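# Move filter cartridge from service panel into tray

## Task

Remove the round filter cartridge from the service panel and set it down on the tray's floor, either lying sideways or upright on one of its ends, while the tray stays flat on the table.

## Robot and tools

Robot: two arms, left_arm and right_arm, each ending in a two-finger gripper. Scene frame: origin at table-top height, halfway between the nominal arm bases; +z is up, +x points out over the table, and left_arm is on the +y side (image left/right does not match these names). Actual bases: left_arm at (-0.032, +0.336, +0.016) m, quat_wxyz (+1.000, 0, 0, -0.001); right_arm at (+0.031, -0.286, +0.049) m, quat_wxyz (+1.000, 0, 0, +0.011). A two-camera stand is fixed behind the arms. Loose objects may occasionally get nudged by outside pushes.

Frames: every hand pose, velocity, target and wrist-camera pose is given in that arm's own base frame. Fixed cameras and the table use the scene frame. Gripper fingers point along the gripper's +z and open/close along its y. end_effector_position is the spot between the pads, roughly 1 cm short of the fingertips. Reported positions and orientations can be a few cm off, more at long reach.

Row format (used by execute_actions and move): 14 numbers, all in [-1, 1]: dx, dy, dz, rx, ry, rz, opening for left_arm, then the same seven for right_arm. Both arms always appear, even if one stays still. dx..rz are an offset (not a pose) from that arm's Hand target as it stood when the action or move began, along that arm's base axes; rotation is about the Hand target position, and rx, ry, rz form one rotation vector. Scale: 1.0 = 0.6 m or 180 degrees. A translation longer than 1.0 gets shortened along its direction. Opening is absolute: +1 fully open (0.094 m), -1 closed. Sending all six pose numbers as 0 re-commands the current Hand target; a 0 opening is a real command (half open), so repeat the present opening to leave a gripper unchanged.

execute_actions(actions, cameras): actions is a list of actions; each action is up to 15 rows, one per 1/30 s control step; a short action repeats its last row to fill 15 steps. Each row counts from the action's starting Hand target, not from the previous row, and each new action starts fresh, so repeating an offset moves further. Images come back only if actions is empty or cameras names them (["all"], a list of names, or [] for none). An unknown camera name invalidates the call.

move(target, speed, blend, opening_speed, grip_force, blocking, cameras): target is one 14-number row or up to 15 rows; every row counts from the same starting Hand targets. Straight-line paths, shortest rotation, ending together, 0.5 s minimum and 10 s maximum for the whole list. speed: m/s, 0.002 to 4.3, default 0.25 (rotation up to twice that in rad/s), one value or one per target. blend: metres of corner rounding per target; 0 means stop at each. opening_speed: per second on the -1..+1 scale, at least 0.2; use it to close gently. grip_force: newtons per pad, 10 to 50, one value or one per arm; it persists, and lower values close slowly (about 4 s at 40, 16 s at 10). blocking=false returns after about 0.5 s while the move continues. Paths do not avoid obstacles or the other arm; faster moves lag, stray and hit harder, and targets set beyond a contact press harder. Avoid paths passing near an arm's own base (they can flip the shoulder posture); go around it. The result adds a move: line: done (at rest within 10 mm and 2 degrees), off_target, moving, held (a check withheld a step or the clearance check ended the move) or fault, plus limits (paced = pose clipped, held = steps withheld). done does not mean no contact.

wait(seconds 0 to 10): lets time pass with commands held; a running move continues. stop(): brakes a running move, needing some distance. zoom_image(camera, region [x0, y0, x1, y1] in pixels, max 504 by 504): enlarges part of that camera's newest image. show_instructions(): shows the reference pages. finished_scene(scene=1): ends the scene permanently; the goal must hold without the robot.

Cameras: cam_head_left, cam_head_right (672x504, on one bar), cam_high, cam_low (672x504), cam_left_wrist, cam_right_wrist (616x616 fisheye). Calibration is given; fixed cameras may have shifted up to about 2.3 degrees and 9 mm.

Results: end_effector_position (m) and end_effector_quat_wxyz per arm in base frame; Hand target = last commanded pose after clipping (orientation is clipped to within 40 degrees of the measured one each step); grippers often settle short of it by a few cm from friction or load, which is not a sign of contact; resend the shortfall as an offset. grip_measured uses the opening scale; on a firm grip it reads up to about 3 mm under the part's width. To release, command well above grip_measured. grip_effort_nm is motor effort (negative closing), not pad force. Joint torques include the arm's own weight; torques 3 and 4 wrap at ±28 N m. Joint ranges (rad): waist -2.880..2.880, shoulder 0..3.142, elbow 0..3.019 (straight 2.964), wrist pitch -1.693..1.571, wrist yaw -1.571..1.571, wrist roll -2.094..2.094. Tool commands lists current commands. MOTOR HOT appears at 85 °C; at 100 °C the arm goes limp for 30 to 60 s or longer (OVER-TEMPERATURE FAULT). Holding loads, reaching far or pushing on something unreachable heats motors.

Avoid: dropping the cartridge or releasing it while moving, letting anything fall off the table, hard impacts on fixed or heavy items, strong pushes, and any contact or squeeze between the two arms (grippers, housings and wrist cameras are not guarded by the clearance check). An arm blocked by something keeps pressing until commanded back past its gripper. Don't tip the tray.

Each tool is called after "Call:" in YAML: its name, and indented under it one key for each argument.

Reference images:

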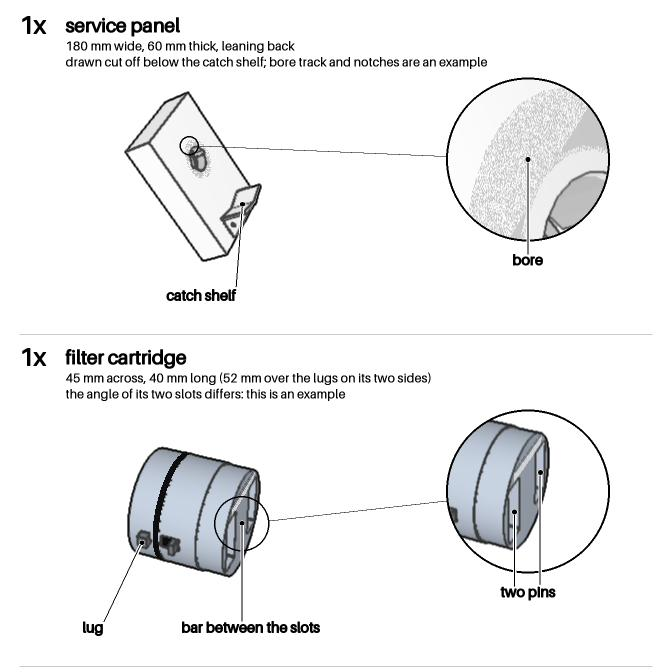

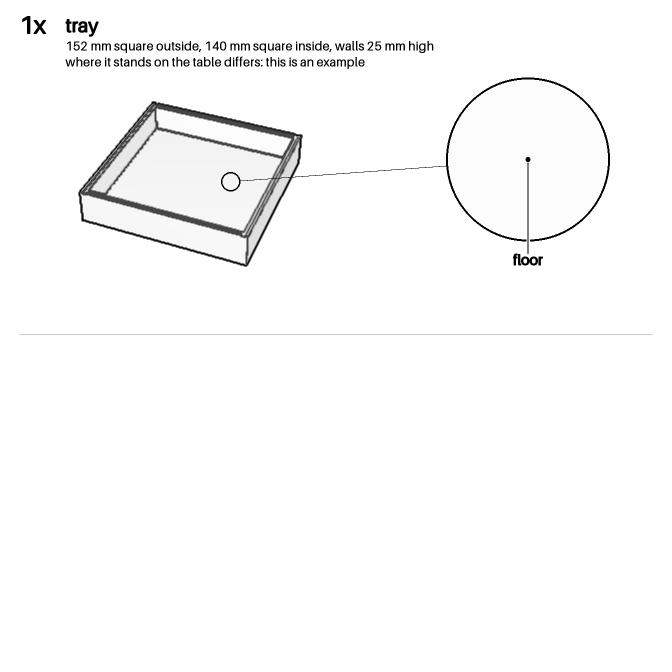

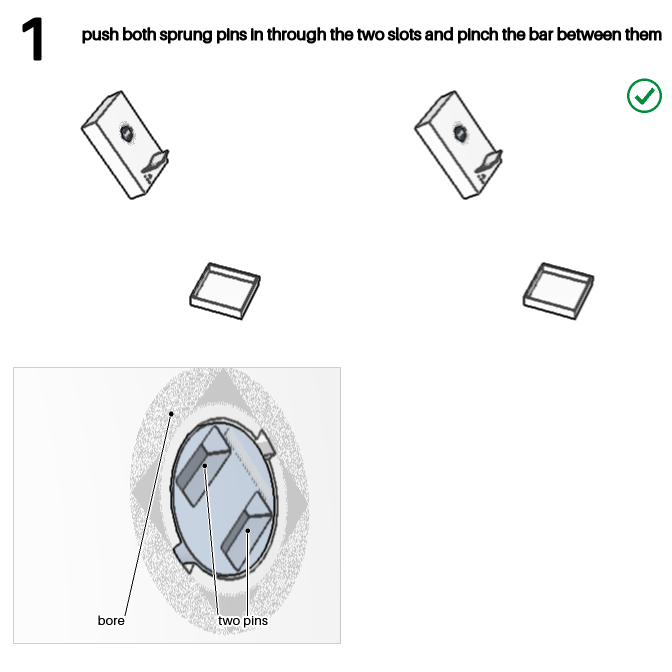

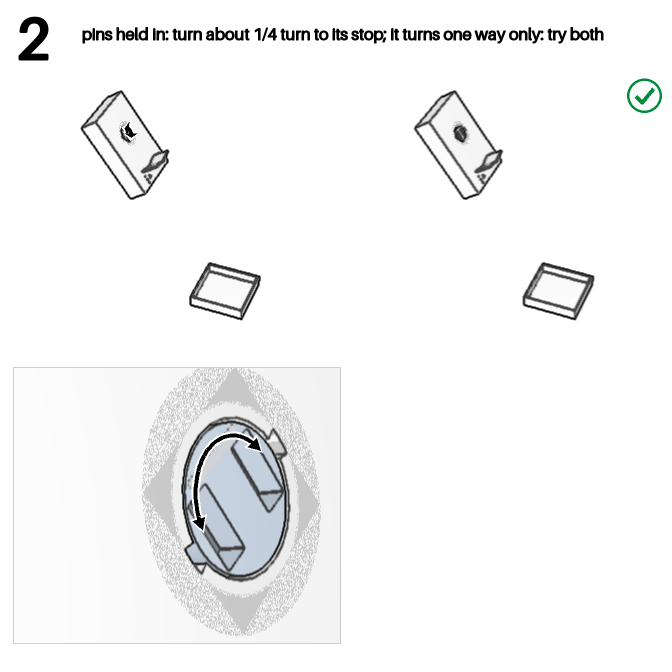

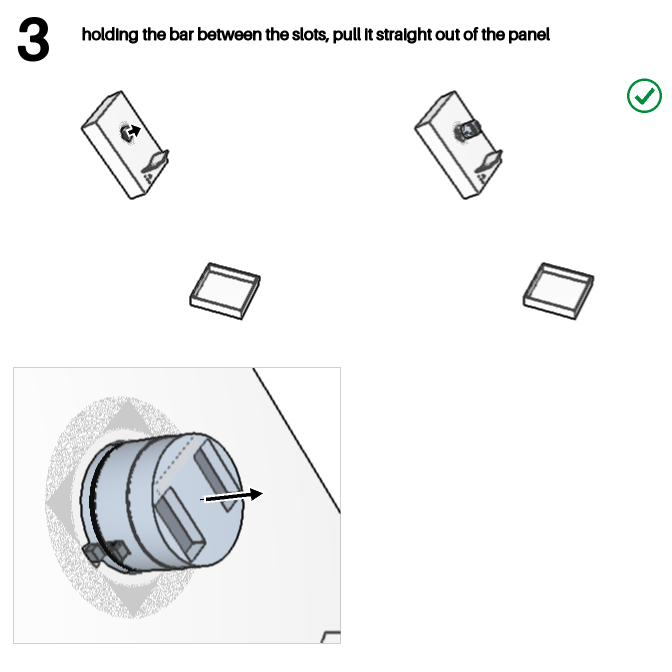

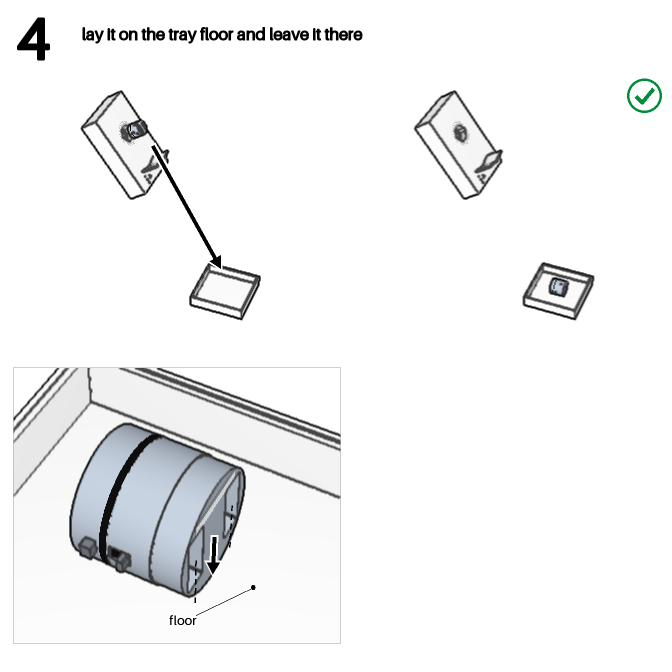

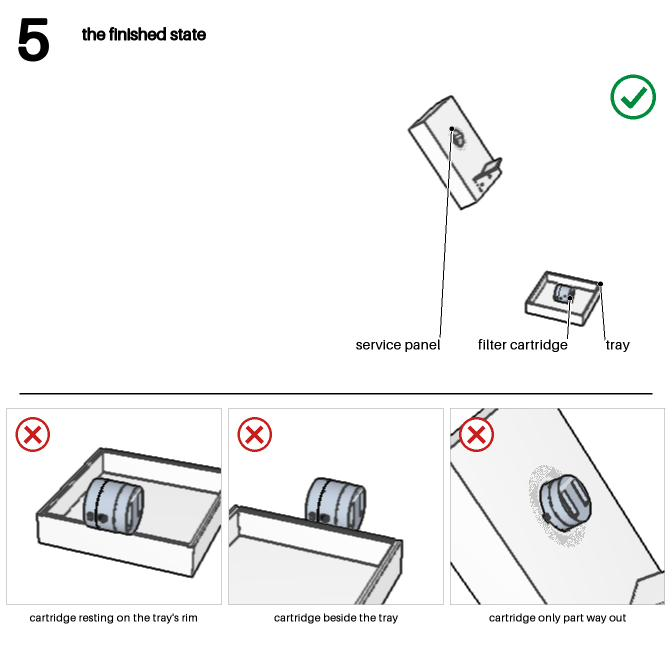

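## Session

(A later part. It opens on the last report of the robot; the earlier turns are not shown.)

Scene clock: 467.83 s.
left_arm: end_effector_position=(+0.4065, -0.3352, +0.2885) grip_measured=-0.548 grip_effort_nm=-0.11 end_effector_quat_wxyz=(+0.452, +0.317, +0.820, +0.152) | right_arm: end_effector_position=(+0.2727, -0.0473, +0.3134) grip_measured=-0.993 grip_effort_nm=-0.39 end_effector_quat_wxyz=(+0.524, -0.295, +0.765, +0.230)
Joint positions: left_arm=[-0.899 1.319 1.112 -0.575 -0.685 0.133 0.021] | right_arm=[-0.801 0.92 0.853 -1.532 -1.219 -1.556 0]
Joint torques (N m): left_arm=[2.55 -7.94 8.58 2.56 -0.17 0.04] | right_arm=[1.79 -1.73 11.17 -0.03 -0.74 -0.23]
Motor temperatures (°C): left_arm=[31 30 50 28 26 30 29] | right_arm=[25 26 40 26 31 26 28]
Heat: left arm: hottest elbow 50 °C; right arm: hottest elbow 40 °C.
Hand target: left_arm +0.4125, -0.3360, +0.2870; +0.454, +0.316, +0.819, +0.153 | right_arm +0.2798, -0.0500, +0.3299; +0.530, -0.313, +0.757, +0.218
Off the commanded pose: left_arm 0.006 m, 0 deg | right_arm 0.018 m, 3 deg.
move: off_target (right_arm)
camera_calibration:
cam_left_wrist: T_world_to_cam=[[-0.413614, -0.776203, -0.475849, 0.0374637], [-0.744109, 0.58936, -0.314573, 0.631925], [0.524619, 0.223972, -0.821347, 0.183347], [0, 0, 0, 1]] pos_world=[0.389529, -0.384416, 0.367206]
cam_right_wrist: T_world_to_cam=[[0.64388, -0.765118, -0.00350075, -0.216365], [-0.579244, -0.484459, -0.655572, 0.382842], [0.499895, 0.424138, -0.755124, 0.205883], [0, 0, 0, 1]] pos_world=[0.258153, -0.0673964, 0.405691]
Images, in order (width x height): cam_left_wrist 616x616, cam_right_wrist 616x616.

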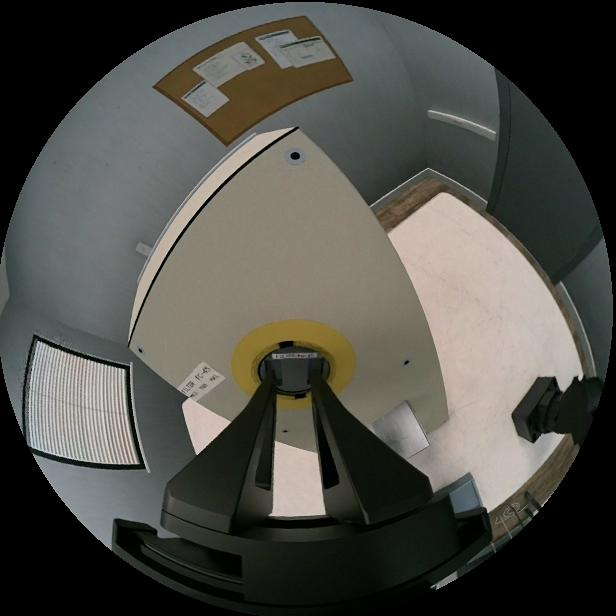

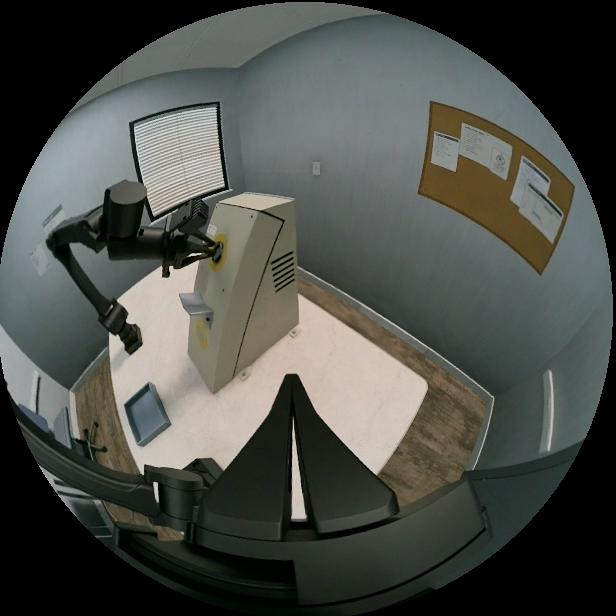

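Call:
move:
  target: [0.002, 0.0067, -0.0125, 0, 0, 0, -0.50, 0, 0, 0, 0, 0, 0, -1]
  speed: 0.08
  cameras: ["cam_left_wrist", "cam_right_wrist"]

Call:
zoom_image:
  camera: "cam_left_wrist"
  region: [260, 340, 330, 410]

Call:
zoom_image:
  camera: "cam_right_wrist"
  region: [200, 225, 240, 275]

Scene clock: 552.03 s.
left_arm: end_effector_position=(+0.4079, -0.3318, +0.2801) grip_measured=-0.502 grip_effort_nm=0.11 end_effector_quat_wxyz=(+0.451, +0.317, +0.820, +0.152) | right_arm: end_effector_position=(+0.2727, -0.0473, +0.3134) grip_measured=-0.993 grip_effort_nm=-0.39 end_effector_quat_wxyz=(+0.524, -0.295, +0.765, +0.230)
Joint positions: left_arm=[-0.891 1.319 1.09 -0.549 -0.679 0.14 0.023] | right_arm=[-0.801 0.92 0.853 -1.532 -1.219 -1.556 0]
Joint torques (N m): left_arm=[1.61 -7.88 8.43 2.4 -0.19 -0.01] | right_arm=[1.79 -1.67 11.17 -0.02 -0.74 -0.23]
Motor temperatures (°C): left_arm=[31 30 43 28 26 30 29] | right_arm=[25 26 41 26 31 26 28]
Heat: left arm: hottest elbow 43 °C; right arm: hottest elbow 41 °C.
Hand target: left_arm +0.4137, -0.3320, +0.2794; +0.454, +0.316, +0.819, +0.153 | right_arm +0.2798, -0.0500, +0.3299; +0.530, -0.313, +0.757, +0.218
Off the commanded pose: left_arm 0.006 m, 0 deg | right_arm 0.018 m, 3 deg.
move: off_target (right_arm)
camera_calibration:
cam_left_wrist: T_world_to_cam=[[-0.414358, -0.775641, -0.476118, 0.0373293], [-0.744343, 0.58984, -0.313115, 0.628145], [0.523699, 0.224653, -0.821748, 0.175665], [0, 0, 0, 1]] pos_world=[0.391028, -0.381015, 0.358807]
cam_right_wrist: T_world_to_cam=[[0.64388, -0.765118, -0.00350075, -0.216365], [-0.579244, -0.484459, -0.655572, 0.382842], [0.499895, 0.424138, -0.755124, 0.205883], [0, 0, 0, 1]] pos_world=[0.258153, -0.0673964, 0.405691]
Images, in order (width x height): cam_left_wrist 616x616, cam_right_wrist 616x616.

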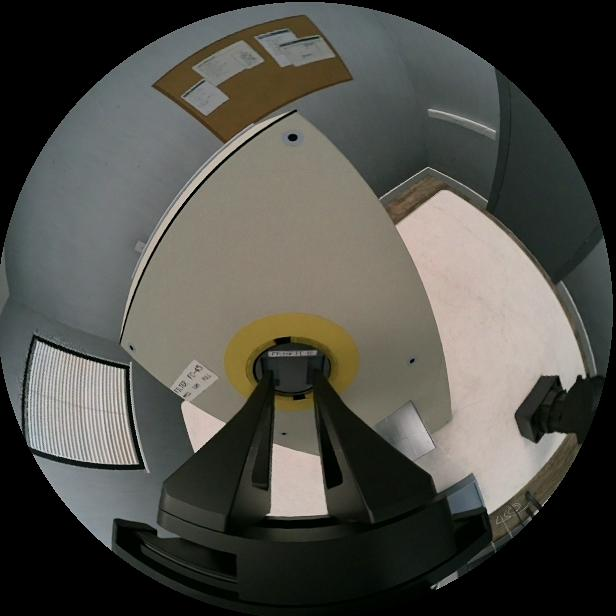

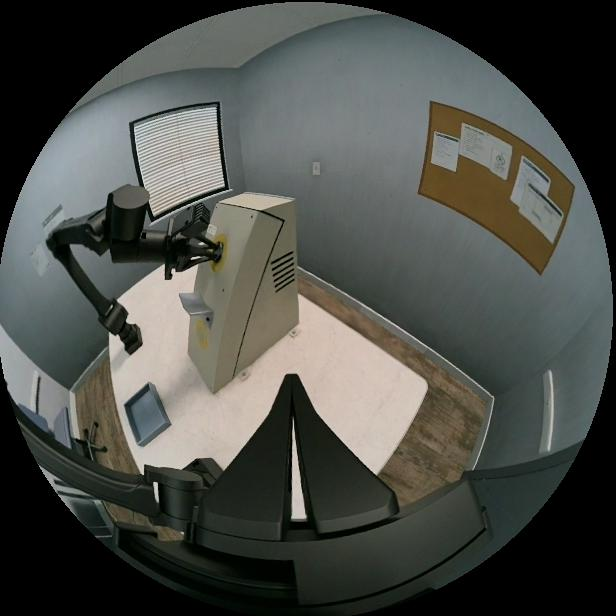

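Scaled by 7.200 from the camera's 616x616 image, which has a finer 880x880 frame.

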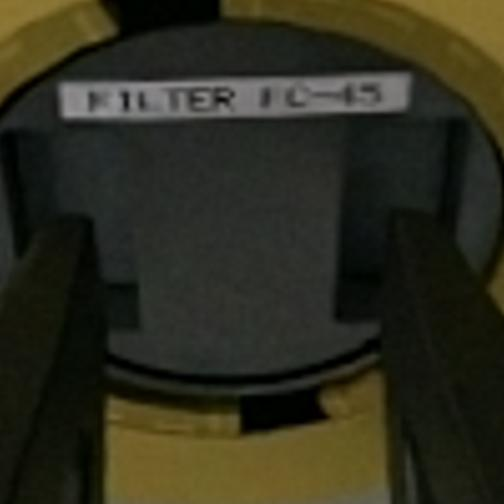

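Scaled by 10.080 from the camera's 616x616 image, which has a finer 880x880 frame.

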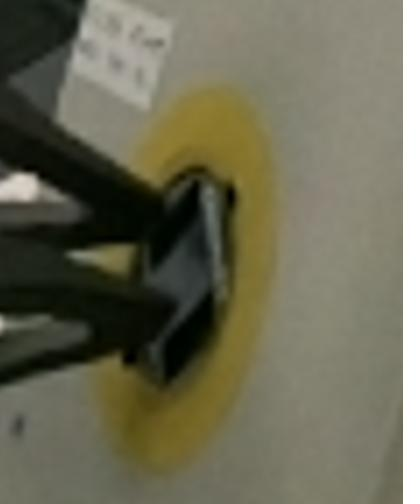

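Call:
move:
  target: [0.014, 0.0017, -0.0122, 0, 0, 0, -0.50, 0, 0, 0, 0, 0, 0, -1]
  speed: 0.05
  cameras: ["cam_left_wrist", "cam_right_wrist"]

Call:
zoom_image:
  camera: "cam_left_wrist"
  region: [255, 335, 335, 415]

Call:
zoom_image:
  camera: "cam_right_wrist"
  region: [200, 225, 240, 275]

Scene clock: 570.20 s.
left_arm: end_effector_position=(+0.4161, -0.3300, +0.2738) grip_measured=-0.502 grip_effort_nm=0.11 end_effector_quat_wxyz=(+0.452, +0.316, +0.820, +0.152) | right_arm: end_effector_position=(+0.2727, -0.0473, +0.3134) grip_measured=-0.993 grip_effort_nm=-0.38 end_effector_quat_wxyz=(+0.524, -0.295, +0.765, +0.230)
Joint positions: left_arm=[-0.874 1.332 1.083 -0.518 -0.666 0.154 0.023] | right_arm=[-0.801 0.92 0.853 -1.532 -1.219 -1.556 0]
Joint torques (N m): left_arm=[1.9 -8.47 8.34 2.28 -0.16 0.06] | right_arm=[1.79 -1.67 11.18 -0.03 -0.74 -0.23]
Heat: left arm: hottest elbow 43 °C; right arm: hottest elbow 41 °C.
Hand target: left_arm +0.4222, -0.3308, +0.2720; +0.454, +0.316, +0.819, +0.153 | right_arm +0.2798, -0.0500, +0.3299; +0.530, -0.313, +0.757, +0.218
Off the commanded pose: left_arm 0.006 m, 0 deg | right_arm 0.018 m, 3 deg.
move: off_target (right_arm)
camera_calibration:
cam_left_wrist: T_world_to_cam=[[-0.413186, -0.776847, -0.475169, 0.0379452], [-0.744557, 0.588622, -0.314895, 0.631366], [0.52432, 0.22368, -0.821618, 0.165237], [0, 0, 0, 1]] pos_world=[0.399129, -0.379118, 0.352606]
cam_right_wrist: T_world_to_cam=[[0.64388, -0.765118, -0.00350075, -0.216365], [-0.579244, -0.484459, -0.655572, 0.382842], [0.499895, 0.424138, -0.755124, 0.205883], [0, 0, 0, 1]] pos_world=[0.258153, -0.0673964, 0.405691]
Images, in order (width x height): cam_left_wrist 616x616, cam_right_wrist 616x616.

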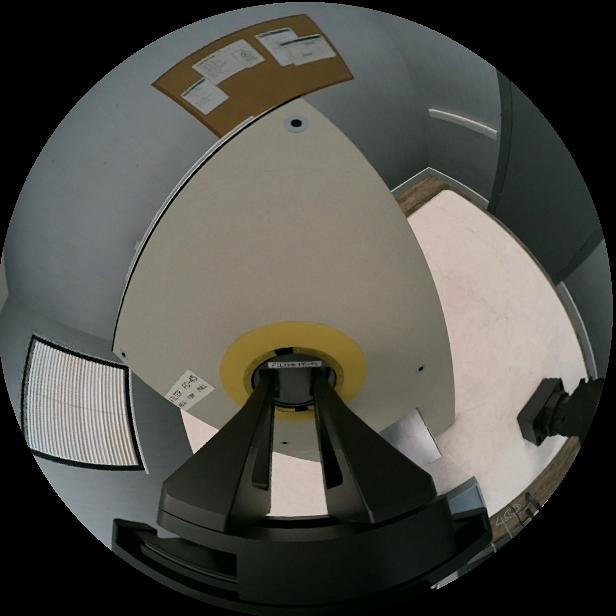

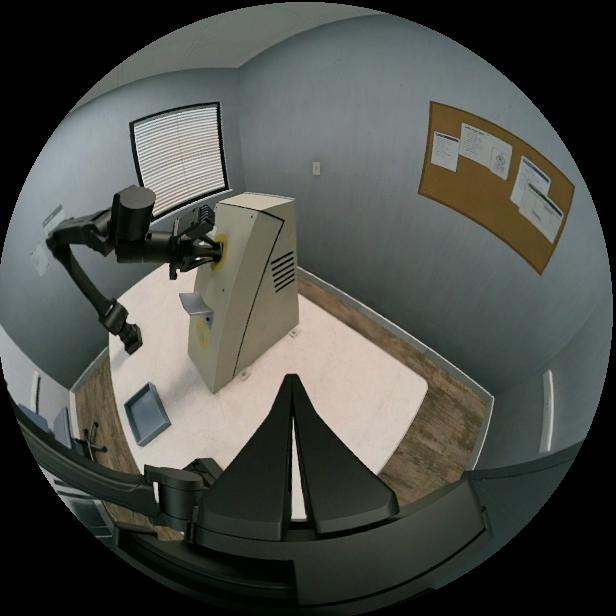

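Scaled by 6.300 from the camera's 616x616 image, which has a finer 880x880 frame.

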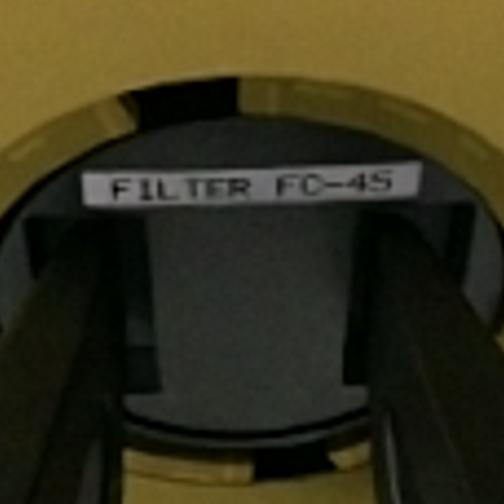

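Scaled by 10.080 from the camera's 616x616 image, which has a finer 880x880 frame.

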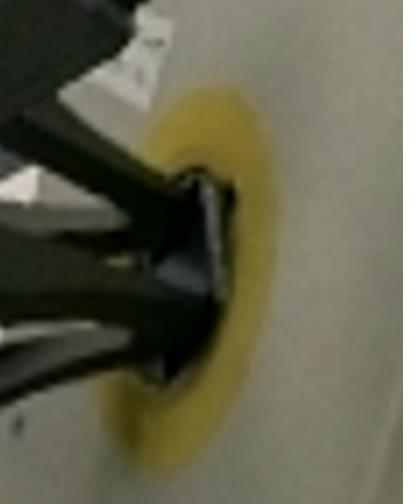

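Call:
move:
  target: [0.0095, -0.0006, -0.0096, 0, 0, 0, -0.50, 0, 0, 0, 0, 0, 0, -1]
  speed: 0.05
  cameras: ["cam_left_wrist", "cam_right_wrist"]

Call:
zoom_image:
  camera: "cam_left_wrist"
  region: [255, 335, 335, 415]

Call:
zoom_image:
  camera: "cam_right_wrist"
  region: [200, 225, 240, 275]

Scene clock: 579.60 s.
left_arm: end_effector_position=(+0.4183, -0.3310, +0.2737) grip_measured=-0.502 grip_effort_nm=0.11 end_effector_quat_wxyz=(+0.455, +0.317, +0.819, +0.150) | right_arm: end_effector_position=(+0.2727, -0.0473, +0.3134) grip_measured=-0.993 grip_effort_nm=-0.38 end_effector_quat_wxyz=(+0.524, -0.295, +0.765, +0.230)
Joint positions: left_arm=[-0.871 1.334 1.081 -0.502 -0.663 0.163 0.023] | right_arm=[-0.801 0.92 0.853 -1.532 -1.219 -1.556 0]
Joint torques (N m): left_arm=[2.84 -7.47 8.49 2.45 -0.08 0.08] | right_arm=[1.79 -1.73 11.18 -0.02 -0.74 -0.23]
Heat: left arm: hottest elbow 43 °C; right arm: hottest elbow 41 °C.
Hand target: left_arm +0.4279, -0.3312, +0.2663; +0.454, +0.316, +0.819, +0.153 | right_arm +0.2798, -0.0500, +0.3299; +0.530, -0.313, +0.757, +0.218
Off the commanded pose: left_arm 0.012 m, 0 deg | right_arm 0.018 m, 3 deg.
move: off_target (left_arm, right_arm)
camera_calibration:
cam_left_wrist: T_world_to_cam=[[-0.413799, -0.776647, -0.474963, 0.0383011], [-0.740044, 0.590821, -0.32135, 0.634109], [0.530193, 0.218519, -0.819234, 0.159339], [0, 0, 0, 1]] pos_world=[0.400637, -0.379717, 0.352498]
cam_right_wrist: T_world_to_cam=[[0.64388, -0.765118, -0.00350075, -0.216365], [-0.579244, -0.484459, -0.655572, 0.382842], [0.499895, 0.424138, -0.755124, 0.205883], [0, 0, 0, 1]] pos_world=[0.258153, -0.0673964, 0.405691]
Images, in order (width x height): cam_left_wrist 616x616, cam_right_wrist 616x616.

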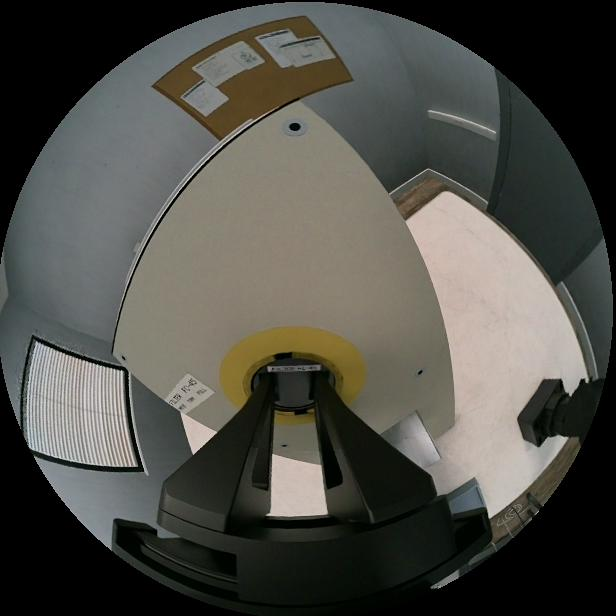

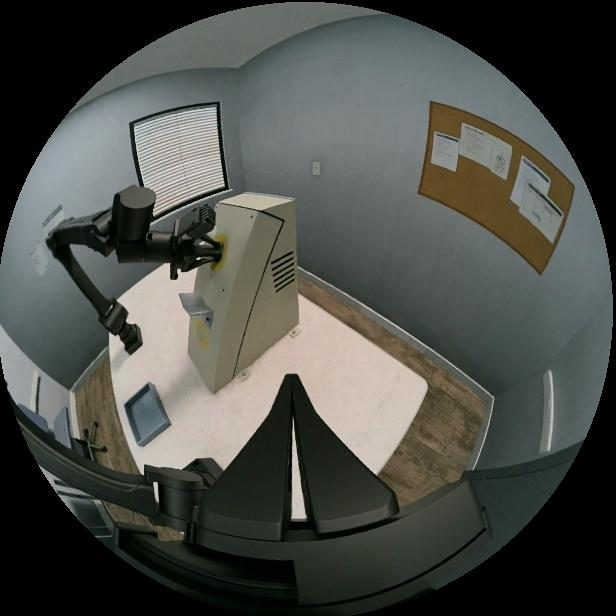

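Scaled by 6.300 from the camera's 616x616 image, which has a finer 880x880 frame.

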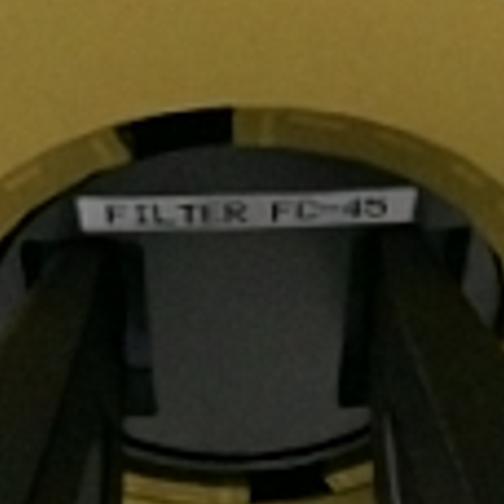

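Scaled by 10.080 from the camera's 616x616 image, which has a finer 880x880 frame.

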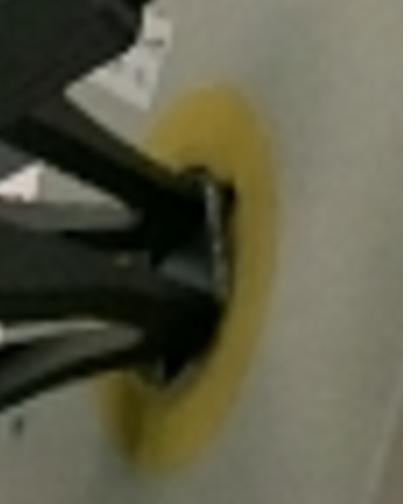

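Call:
move:
  target: [0.012, 0.0012, -0.0122, 0.0051, 0.0064, 0.0074, -0.50, 0, 0, 0, 0, 0, 0, -1]
  speed: 0.05
  cameras: ["cam_left_wrist", "cam_right_wrist"]

Call:
zoom_image:
  camera: "cam_left_wrist"
  region: [255, 335, 335, 415]

Call:
zoom_image:
  camera: "cam_right_wrist"
  region: [200, 225, 240, 275]

Scene clock: 604.33 s.
left_arm: end_effector_position=(+0.4193, -0.3307, +0.2714) grip_measured=-0.502 grip_effort_nm=0.11 end_effector_quat_wxyz=(+0.453, +0.317, +0.819, +0.153) | right_arm: end_effector_position=(+0.2727, -0.0473, +0.3134) grip_measured=-0.993 grip_effort_nm=-0.38 end_effector_quat_wxyz=(+0.524, -0.295, +0.765, +0.230)
Joint positions: left_arm=[-0.87 1.34 1.081 -0.501 -0.666 0.163 0.023] | right_arm=[-0.801 0.92 0.853 -1.532 -1.219 -1.556 0]
Joint torques (N m): left_arm=[2.73 -5.95 9.63 1.32 -0.2 -0.12] | right_arm=[1.79 -1.73 11.18 -0.03 -0.74 -0.23]
Heat: left arm: hottest elbow 45 °C; right arm: hottest elbow 41 °C.
Hand target: left_arm +0.4351, -0.3306, +0.2590; +0.441, +0.311, +0.826, +0.162 | right_arm +0.2798, -0.0500, +0.3299; +0.530, -0.313, +0.757, +0.218
Off the commanded pose: left_arm 0.020 m, 2 deg | right_arm 0.018 m, 3 deg.
move: off_target (left_arm, right_arm)
camera_calibration:
cam_left_wrist: T_world_to_cam=[[-0.41186, -0.775189, -0.479013, 0.0386432], [-0.742354, 0.590285, -0.316977, 0.633546], [0.528471, 0.225048, -0.818579, 0.159508], [0, 0, 0, 1]] pos_world=[0.401935, -0.379913, 0.3499]
cam_right_wrist: T_world_to_cam=[[0.64388, -0.765118, -0.00350075, -0.216365], [-0.579244, -0.484459, -0.655572, 0.382842], [0.499895, 0.424138, -0.755124, 0.205883], [0, 0, 0, 1]] pos_world=[0.258153, -0.0673964, 0.405691]
Images, in order (width x height): cam_left_wrist 616x616, cam_right_wrist 616x616.

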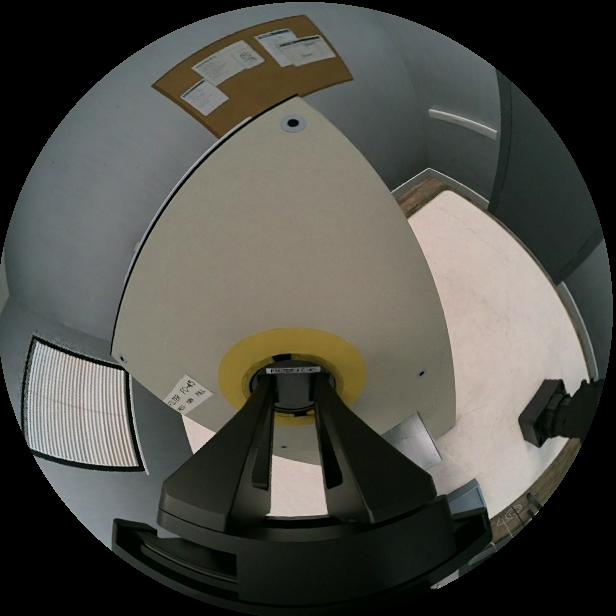

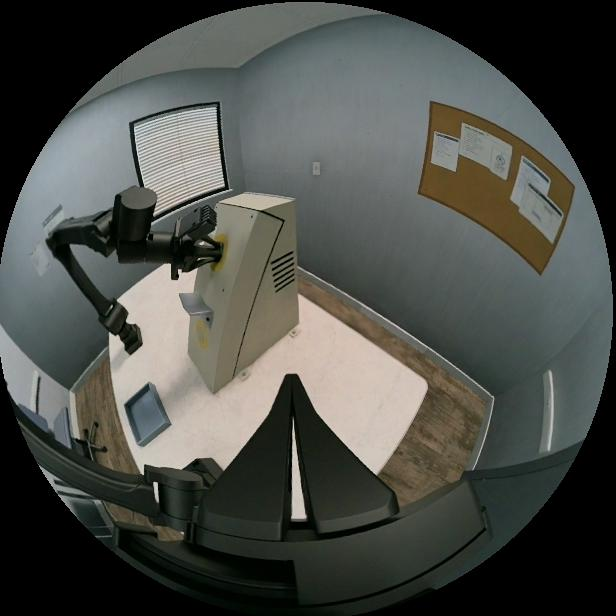

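Scaled by 6.300 from the camera's 616x616 image, which has a finer 880x880 frame.

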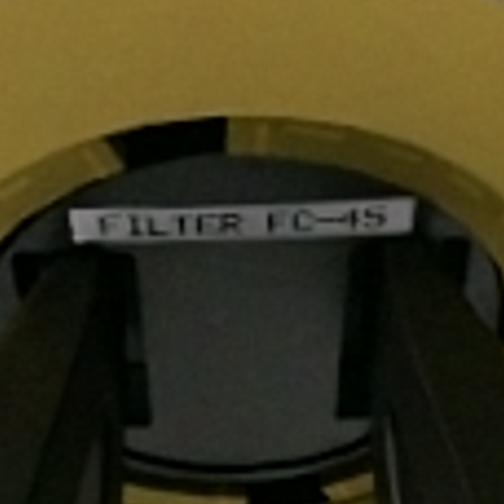

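Scaled by 10.080 from the camera's 616x616 image, which has a finer 880x880 frame.

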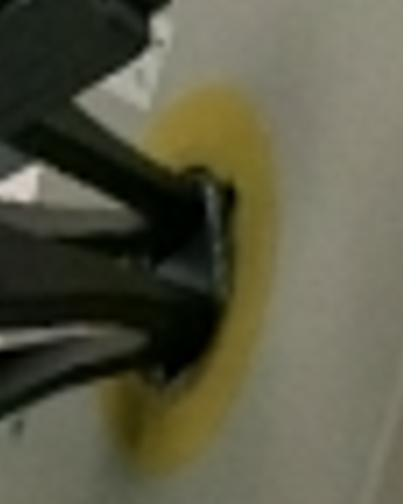

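Call:
move:
  target: [0.0138, 0, -0.0093, 0, 0, 0, -0.50, 0, 0, 0, 0, 0, 0, -1]
  speed: 0.05
  cameras: ["cam_left_wrist"]

Call:
zoom_image:
  camera: "cam_left_wrist"
  region: [255, 335, 335, 415]

Scene clock: 632.83 s.
left_arm: end_effector_position=(+0.4206, -0.3305, +0.2695) grip_measured=-0.502 grip_effort_nm=0.10 end_effector_quat_wxyz=(+0.452, +0.317, +0.820, +0.153) | right_arm: end_effector_position=(+0.2727, -0.0473, +0.3134) grip_measured=-0.993 grip_effort_nm=-0.38 end_effector_quat_wxyz=(+0.524, -0.295, +0.765, +0.230)
Joint positions: left_arm=[-0.867 1.344 1.081 -0.5 -0.663 0.163 0.023] | right_arm=[-0.801 0.92 0.853 -1.532 -1.219 -1.556 0]
Joint torques (N m): left_arm=[3.14 -4.66 9.66 2.29 0.04 -0.01] | right_arm=[1.79 -1.67 11.18 -0.03 -0.74 -0.23]
Motor temperatures (°C): left_arm=[31 30 48 28 25 30 29] | right_arm=[25 26 42 26 32 26 28]
Heat: left arm: hottest elbow 48 °C; right arm: hottest elbow 42 °C.
Hand target: left_arm +0.4434, -0.3304, +0.2534; +0.441, +0.311, +0.826, +0.162 | right_arm +0.2798, -0.0500, +0.3299; +0.530, -0.313, +0.757, +0.218
Off the commanded pose: left_arm 0.028 m, 2 deg | right_arm 0.018 m, 3 deg.
move: off_target (left_arm, right_arm)
camera_calibration:
cam_left_wrist: T_world_to_cam=[[-0.412633, -0.775407, -0.477994, 0.0384691], [-0.743828, 0.589729, -0.314546, 0.633581], [0.525788, 0.225754, -0.820111, 0.159034], [0, 0, 0, 1]] pos_world=[0.403531, -0.379714, 0.348104]
Images, in order (width x height): cam_left_wrist 616x616.

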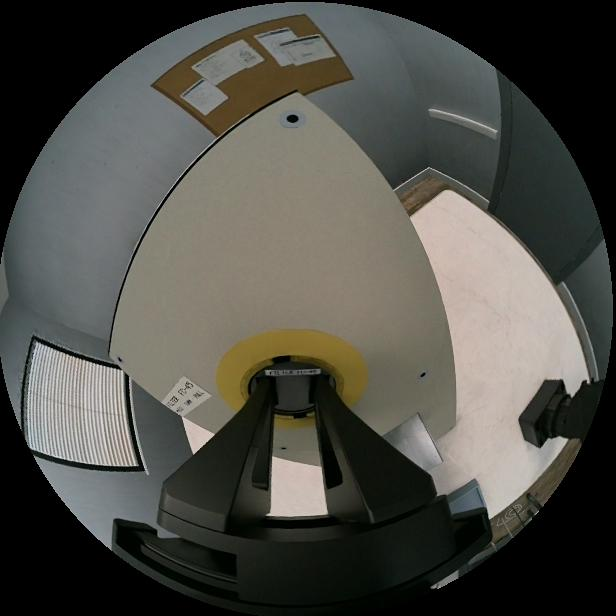

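Scaled by 6.300 from the camera's 616x616 image, which has a finer 880x880 frame.

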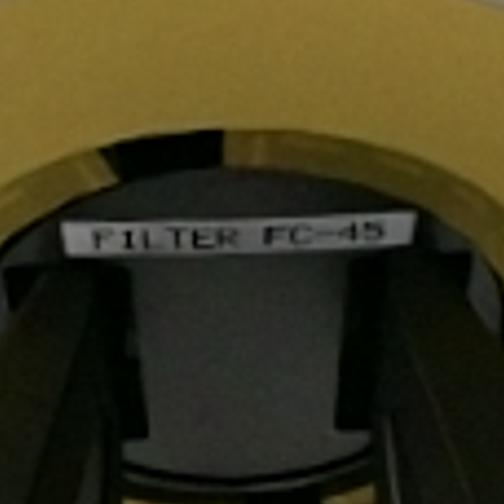

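Call:
move:
  target: [0.0208, 0.000, -0.0140, 0, 0, 0, -0.50, 0, 0, 0, 0, 0, 0, -1]
  speed: 0.05
  cameras: ["cam_left_wrist"]

Call:
zoom_image:
  camera: "cam_left_wrist"
  region: [255, 335, 335, 415]

Scene clock: 639.63 s.
left_arm: end_effector_position=(+0.4211, -0.3311, +0.2695) grip_measured=-0.502 grip_effort_nm=0.10 end_effector_quat_wxyz=(+0.452, +0.321, +0.818, +0.152) | right_arm: end_effector_position=(+0.2727, -0.0473, +0.3134) grip_measured=-0.993 grip_effort_nm=-0.39 end_effector_quat_wxyz=(+0.524, -0.295, +0.765, +0.230)
Joint positions: left_arm=[-0.865 1.344 1.081 -0.496 -0.657 0.173 0.023] | right_arm=[-0.801 0.92 0.853 -1.532 -1.219 -1.556 0]
Joint torques (N m): left_arm=[5.19 -3.37 9.28 3.38 0.39 -0.01] | right_arm=[1.79 -1.67 11.18 -0.03 -0.74 -0.23]
Heat: left arm: hottest elbow 49 °C; right arm: hottest elbow 42 °C.
Hand target: left_arm +0.4559, -0.3305, +0.2450; +0.441, +0.311, +0.826, +0.162 | right_arm +0.2798, -0.0500, +0.3299; +0.530, -0.313, +0.757, +0.218
Off the commanded pose: left_arm 0.043 m, 2 deg | right_arm 0.018 m, 3 deg.
move: off_target (left_arm, right_arm)
camera_calibration:
cam_left_wrist: T_world_to_cam=[[-0.419232, -0.770734, -0.479807, 0.0429252], [-0.739236, 0.596592, -0.312422, 0.634106], [0.527043, 0.223713, -0.819864, 0.157709], [0, 0, 0, 1]] pos_world=[0.40363, -0.3805, 0.348005]
Images, in order (width x height): cam_left_wrist 616x616.

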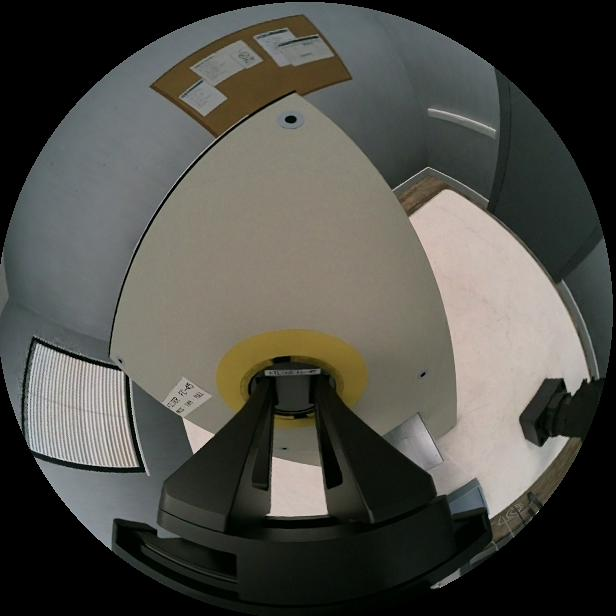

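Scaled by 6.300 from the camera's 616x616 image, which has a finer 880x880 frame.

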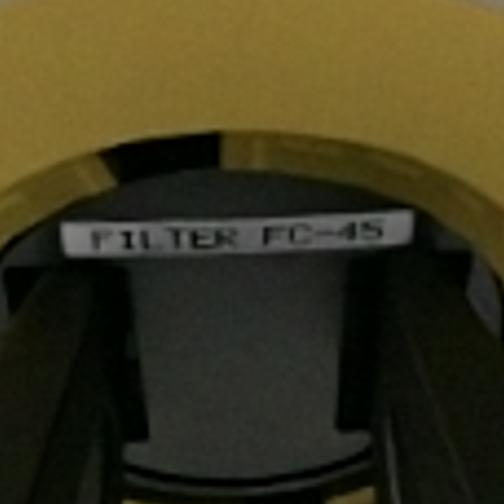

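Call:
move:
  target: [0, 0, 0, 0, 0, 0, -0.80, 0, 0, 0, 0, 0, 0, -1]
  speed: 0.05
  opening_speed: 0.4
  cameras: ["cam_left_wrist"]

Call:
zoom_image:
  camera: "cam_left_wrist"
  region: [255, 335, 335, 415]

Scene clock: 649.77 s.
left_arm: end_effector_position=(+0.4215, -0.3307, +0.2696) grip_measured=-0.639 grip_effort_nm=-1.03 end_effector_quat_wxyz=(+0.452, +0.322, +0.818, +0.153) | right_arm: end_effector_position=(+0.2727, -0.0473, +0.3134) grip_measured=-0.993 grip_effort_nm=-0.38 end_effector_quat_wxyz=(+0.524, -0.295, +0.765, +0.230)
Joint positions: left_arm=[-0.864 1.344 1.081 -0.496 -0.657 0.177 0.017] | right_arm=[-0.801 0.92 0.853 -1.532 -1.219 -1.556 0]
Joint torques (N m): left_arm=[5.77 -3.72 9.28 3.85 0.39 0.01] | right_arm=[1.79 -1.73 11.17 -0.03 -0.74 -0.23]
Heat: left arm: hottest elbow 49 °C; right arm: hottest elbow 42 °C.
Hand target: left_arm +0.4559, -0.3306, +0.2450; +0.441, +0.311, +0.826, +0.162 | right_arm +0.2798, -0.0500, +0.3299; +0.530, -0.313, +0.757, +0.218
Off the commanded pose: left_arm 0.042 m, 2 deg | right_arm 0.018 m, 3 deg.
move: off_target (left_arm, right_arm)
camera_calibration:
cam_left_wrist: T_world_to_cam=[[-0.419731, -0.768965, -0.482202, 0.0449874], [-0.738547, 0.59817, -0.311032, 0.634027], [0.527611, 0.225579, -0.818987, 0.157522], [0, 0, 0, 1]] pos_world=[0.404031, -0.380195, 0.347904]
Images, in order (width x height): cam_left_wrist 616x616.

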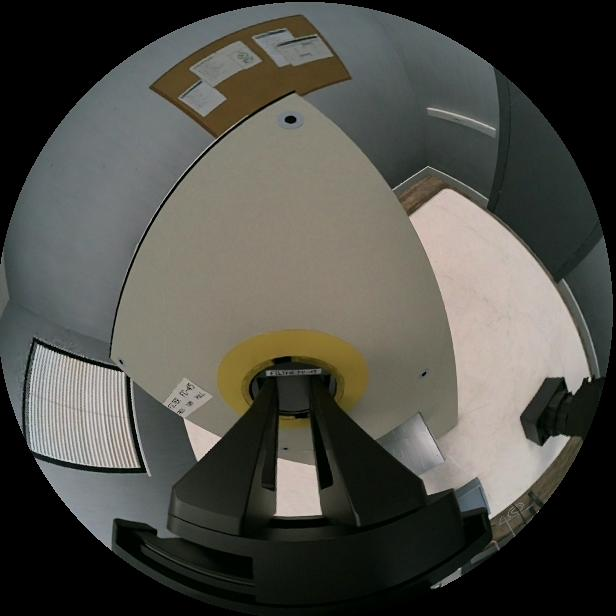

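Scaled by 6.300 from the camera's 616x616 image, which has a finer 880x880 frame.

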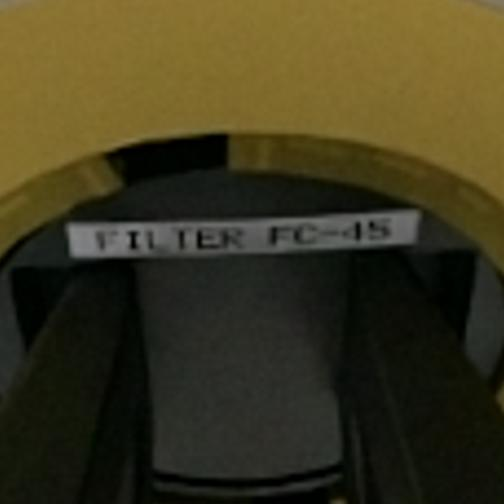

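Call:
move:
  target:
    - [-0.0208, 0.001, 0.0138, 0, 0, 0, -0.80, 0, 0, 0, 0, 0, 0, -1]
    - [-0.0208, 0.001, 0.0138, 0.0691, -0.0012, -0.0466, -0.80, 0, 0, 0, 0, 0, 0, -1]
  speed: 0.1
  cameras: ["cam_left_wrist"]

Call:
zoom_image:
  camera: "cam_left_wrist"
  region: [245, 325, 345, 425]

Scene clock: 670.63 s.
left_arm: end_effector_position=(+0.4213, -0.3306, +0.2700) grip_measured=-0.640 grip_effort_nm=-1.03 end_effector_quat_wxyz=(+0.432, +0.412, +0.776, +0.204) | right_arm: end_effector_position=(+0.2727, -0.0473, +0.3134) grip_measured=-0.993 grip_effort_nm=-0.39 end_effector_quat_wxyz=(+0.524, -0.295, +0.765, +0.230)
Joint positions: left_arm=[-0.865 1.343 1.081 -0.496 -0.66 0.404 0.017] | right_arm=[-0.801 0.92 0.853 -1.532 -1.219 -1.556 0]
Joint torques (N m): left_arm=[3.84 -5.89 9.33 2.3 0.01 0.23] | right_arm=[1.79 -1.73 11.18 -0.02 -0.74 -0.23]
Heat: left arm: hottest elbow 49 °C; right arm: hottest elbow 42 °C.
Hand target: left_arm +0.4434, -0.3300, +0.2534; +0.417, +0.416, +0.778, +0.218 | right_arm +0.2798, -0.0500, +0.3299; +0.530, -0.313, +0.757, +0.218
Off the commanded pose: left_arm 0.028 m, 2 deg | right_arm 0.018 m, 3 deg.
move: off_target (left_arm, right_arm)
camera_calibration:
cam_left_wrist: T_world_to_cam=[[-0.498382, -0.606707, -0.619292, 0.16889], [-0.654055, 0.731998, -0.190765, 0.610153], [0.569059, 0.309977, -0.761634, 0.153016], [0, 0, 0, 1]] pos_world=[0.39617, -0.391595, 0.33753]
Images, in order (width x height): cam_left_wrist 616x616.

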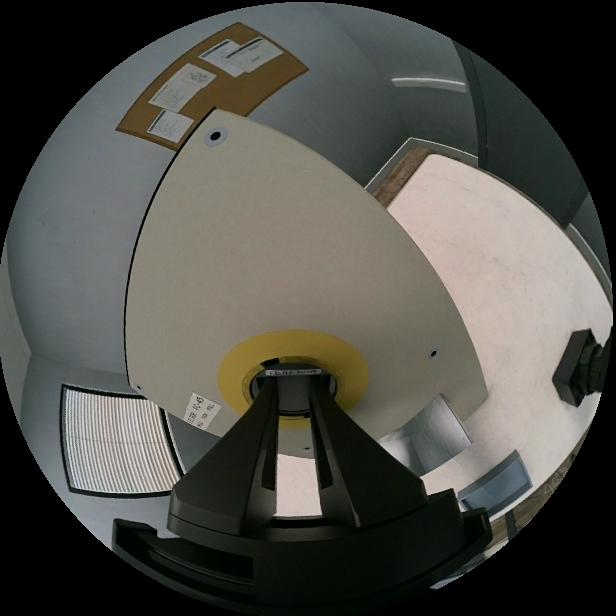

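Scaled by 5.040 from the camera's 616x616 image, which has a finer 880x880 frame.

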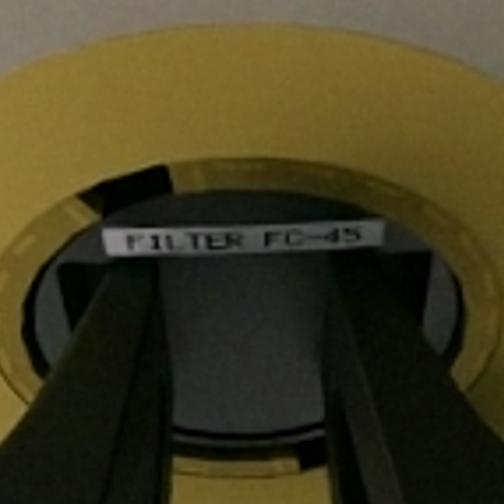

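Call:
move:
  target: [0, 0, 0, 0.1842, -0.0031, -0.1242, -0.80, 0, 0, 0, 0, 0, 0, -1]
  speed: 0.15
  cameras: ["cam_left_wrist", "cam_right_wrist"]

Call:
zoom_image:
  camera: "cam_left_wrist"
  region: [245, 325, 345, 425]

Scene clock: 682.93 s.
left_arm: end_effector_position=(+0.4206, -0.3310, +0.2690) grip_measured=-0.640 grip_effort_nm=-1.03 end_effector_quat_wxyz=(+0.336, +0.652, +0.590, +0.336) | right_arm: end_effector_position=(+0.2727, -0.0473, +0.3134) grip_measured=-0.993 grip_effort_nm=-0.38 end_effector_quat_wxyz=(+0.524, -0.295, +0.765, +0.230)
Joint positions: left_arm=[-0.865 1.343 1.081 -0.5 -0.655 1.094 0.017] | right_arm=[-0.801 0.92 0.853 -1.532 -1.219 -1.556 0]
Joint torques (N m): left_arm=[4.19 -4.89 9.17 2.81 -0.16 0.25] | right_arm=[1.79 -1.67 11.18 -0.02 -0.74 -0.23]
Heat: left arm: hottest elbow 50 °C; right arm: hottest elbow 42 °C.
Hand target: left_arm +0.4434, -0.3300, +0.2534; +0.319, +0.657, +0.588, +0.348 | right_arm +0.2798, -0.0500, +0.3299; +0.530, -0.313, +0.757, +0.218
Off the commanded pose: left_arm 0.028 m, 2 deg | right_arm 0.018 m, 3 deg.
move: off_target (left_arm, right_arm)
camera_calibration:
cam_left_wrist: T_world_to_cam=[[-0.594435, 0.0386013, -0.803216, 0.471082], [-0.332151, 0.897873, 0.288965, 0.400234], [0.73234, 0.43856, -0.520906, 0.0618707], [0, 0, 0, 1]] pos_world=[0.367656, -0.404677, 0.294956]
cam_right_wrist: T_world_to_cam=[[0.64388, -0.765118, -0.00350075, -0.216365], [-0.579244, -0.484459, -0.655572, 0.382842], [0.499895, 0.424138, -0.755124, 0.205883], [0, 0, 0, 1]] pos_world=[0.258153, -0.0673964, 0.405691]
Images, in order (width x height): cam_left_wrist 616x616, cam_right_wrist 616x616.

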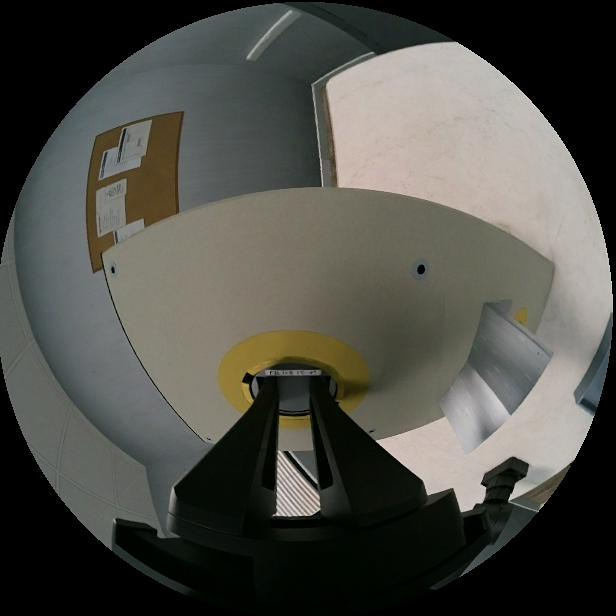

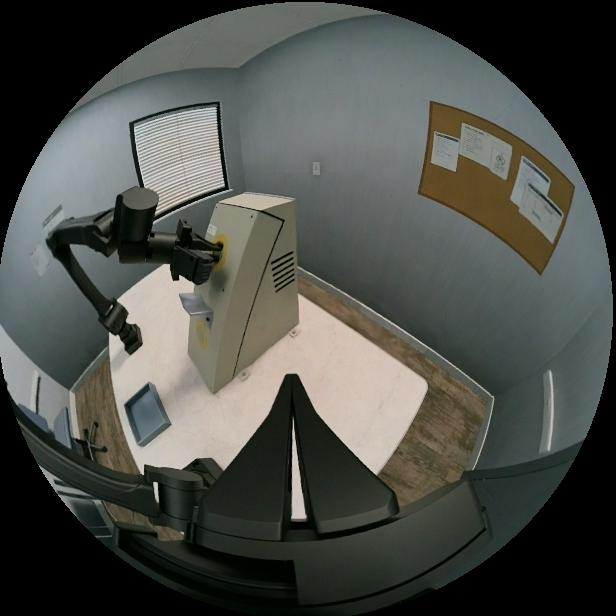

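Scaled by 5.040 from the camera's 616x616 image, which has a finer 880x880 frame.

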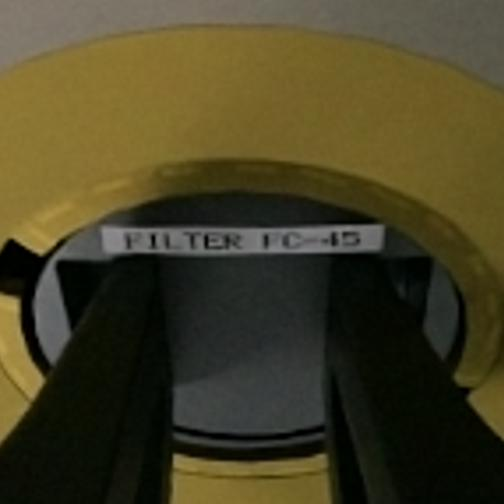

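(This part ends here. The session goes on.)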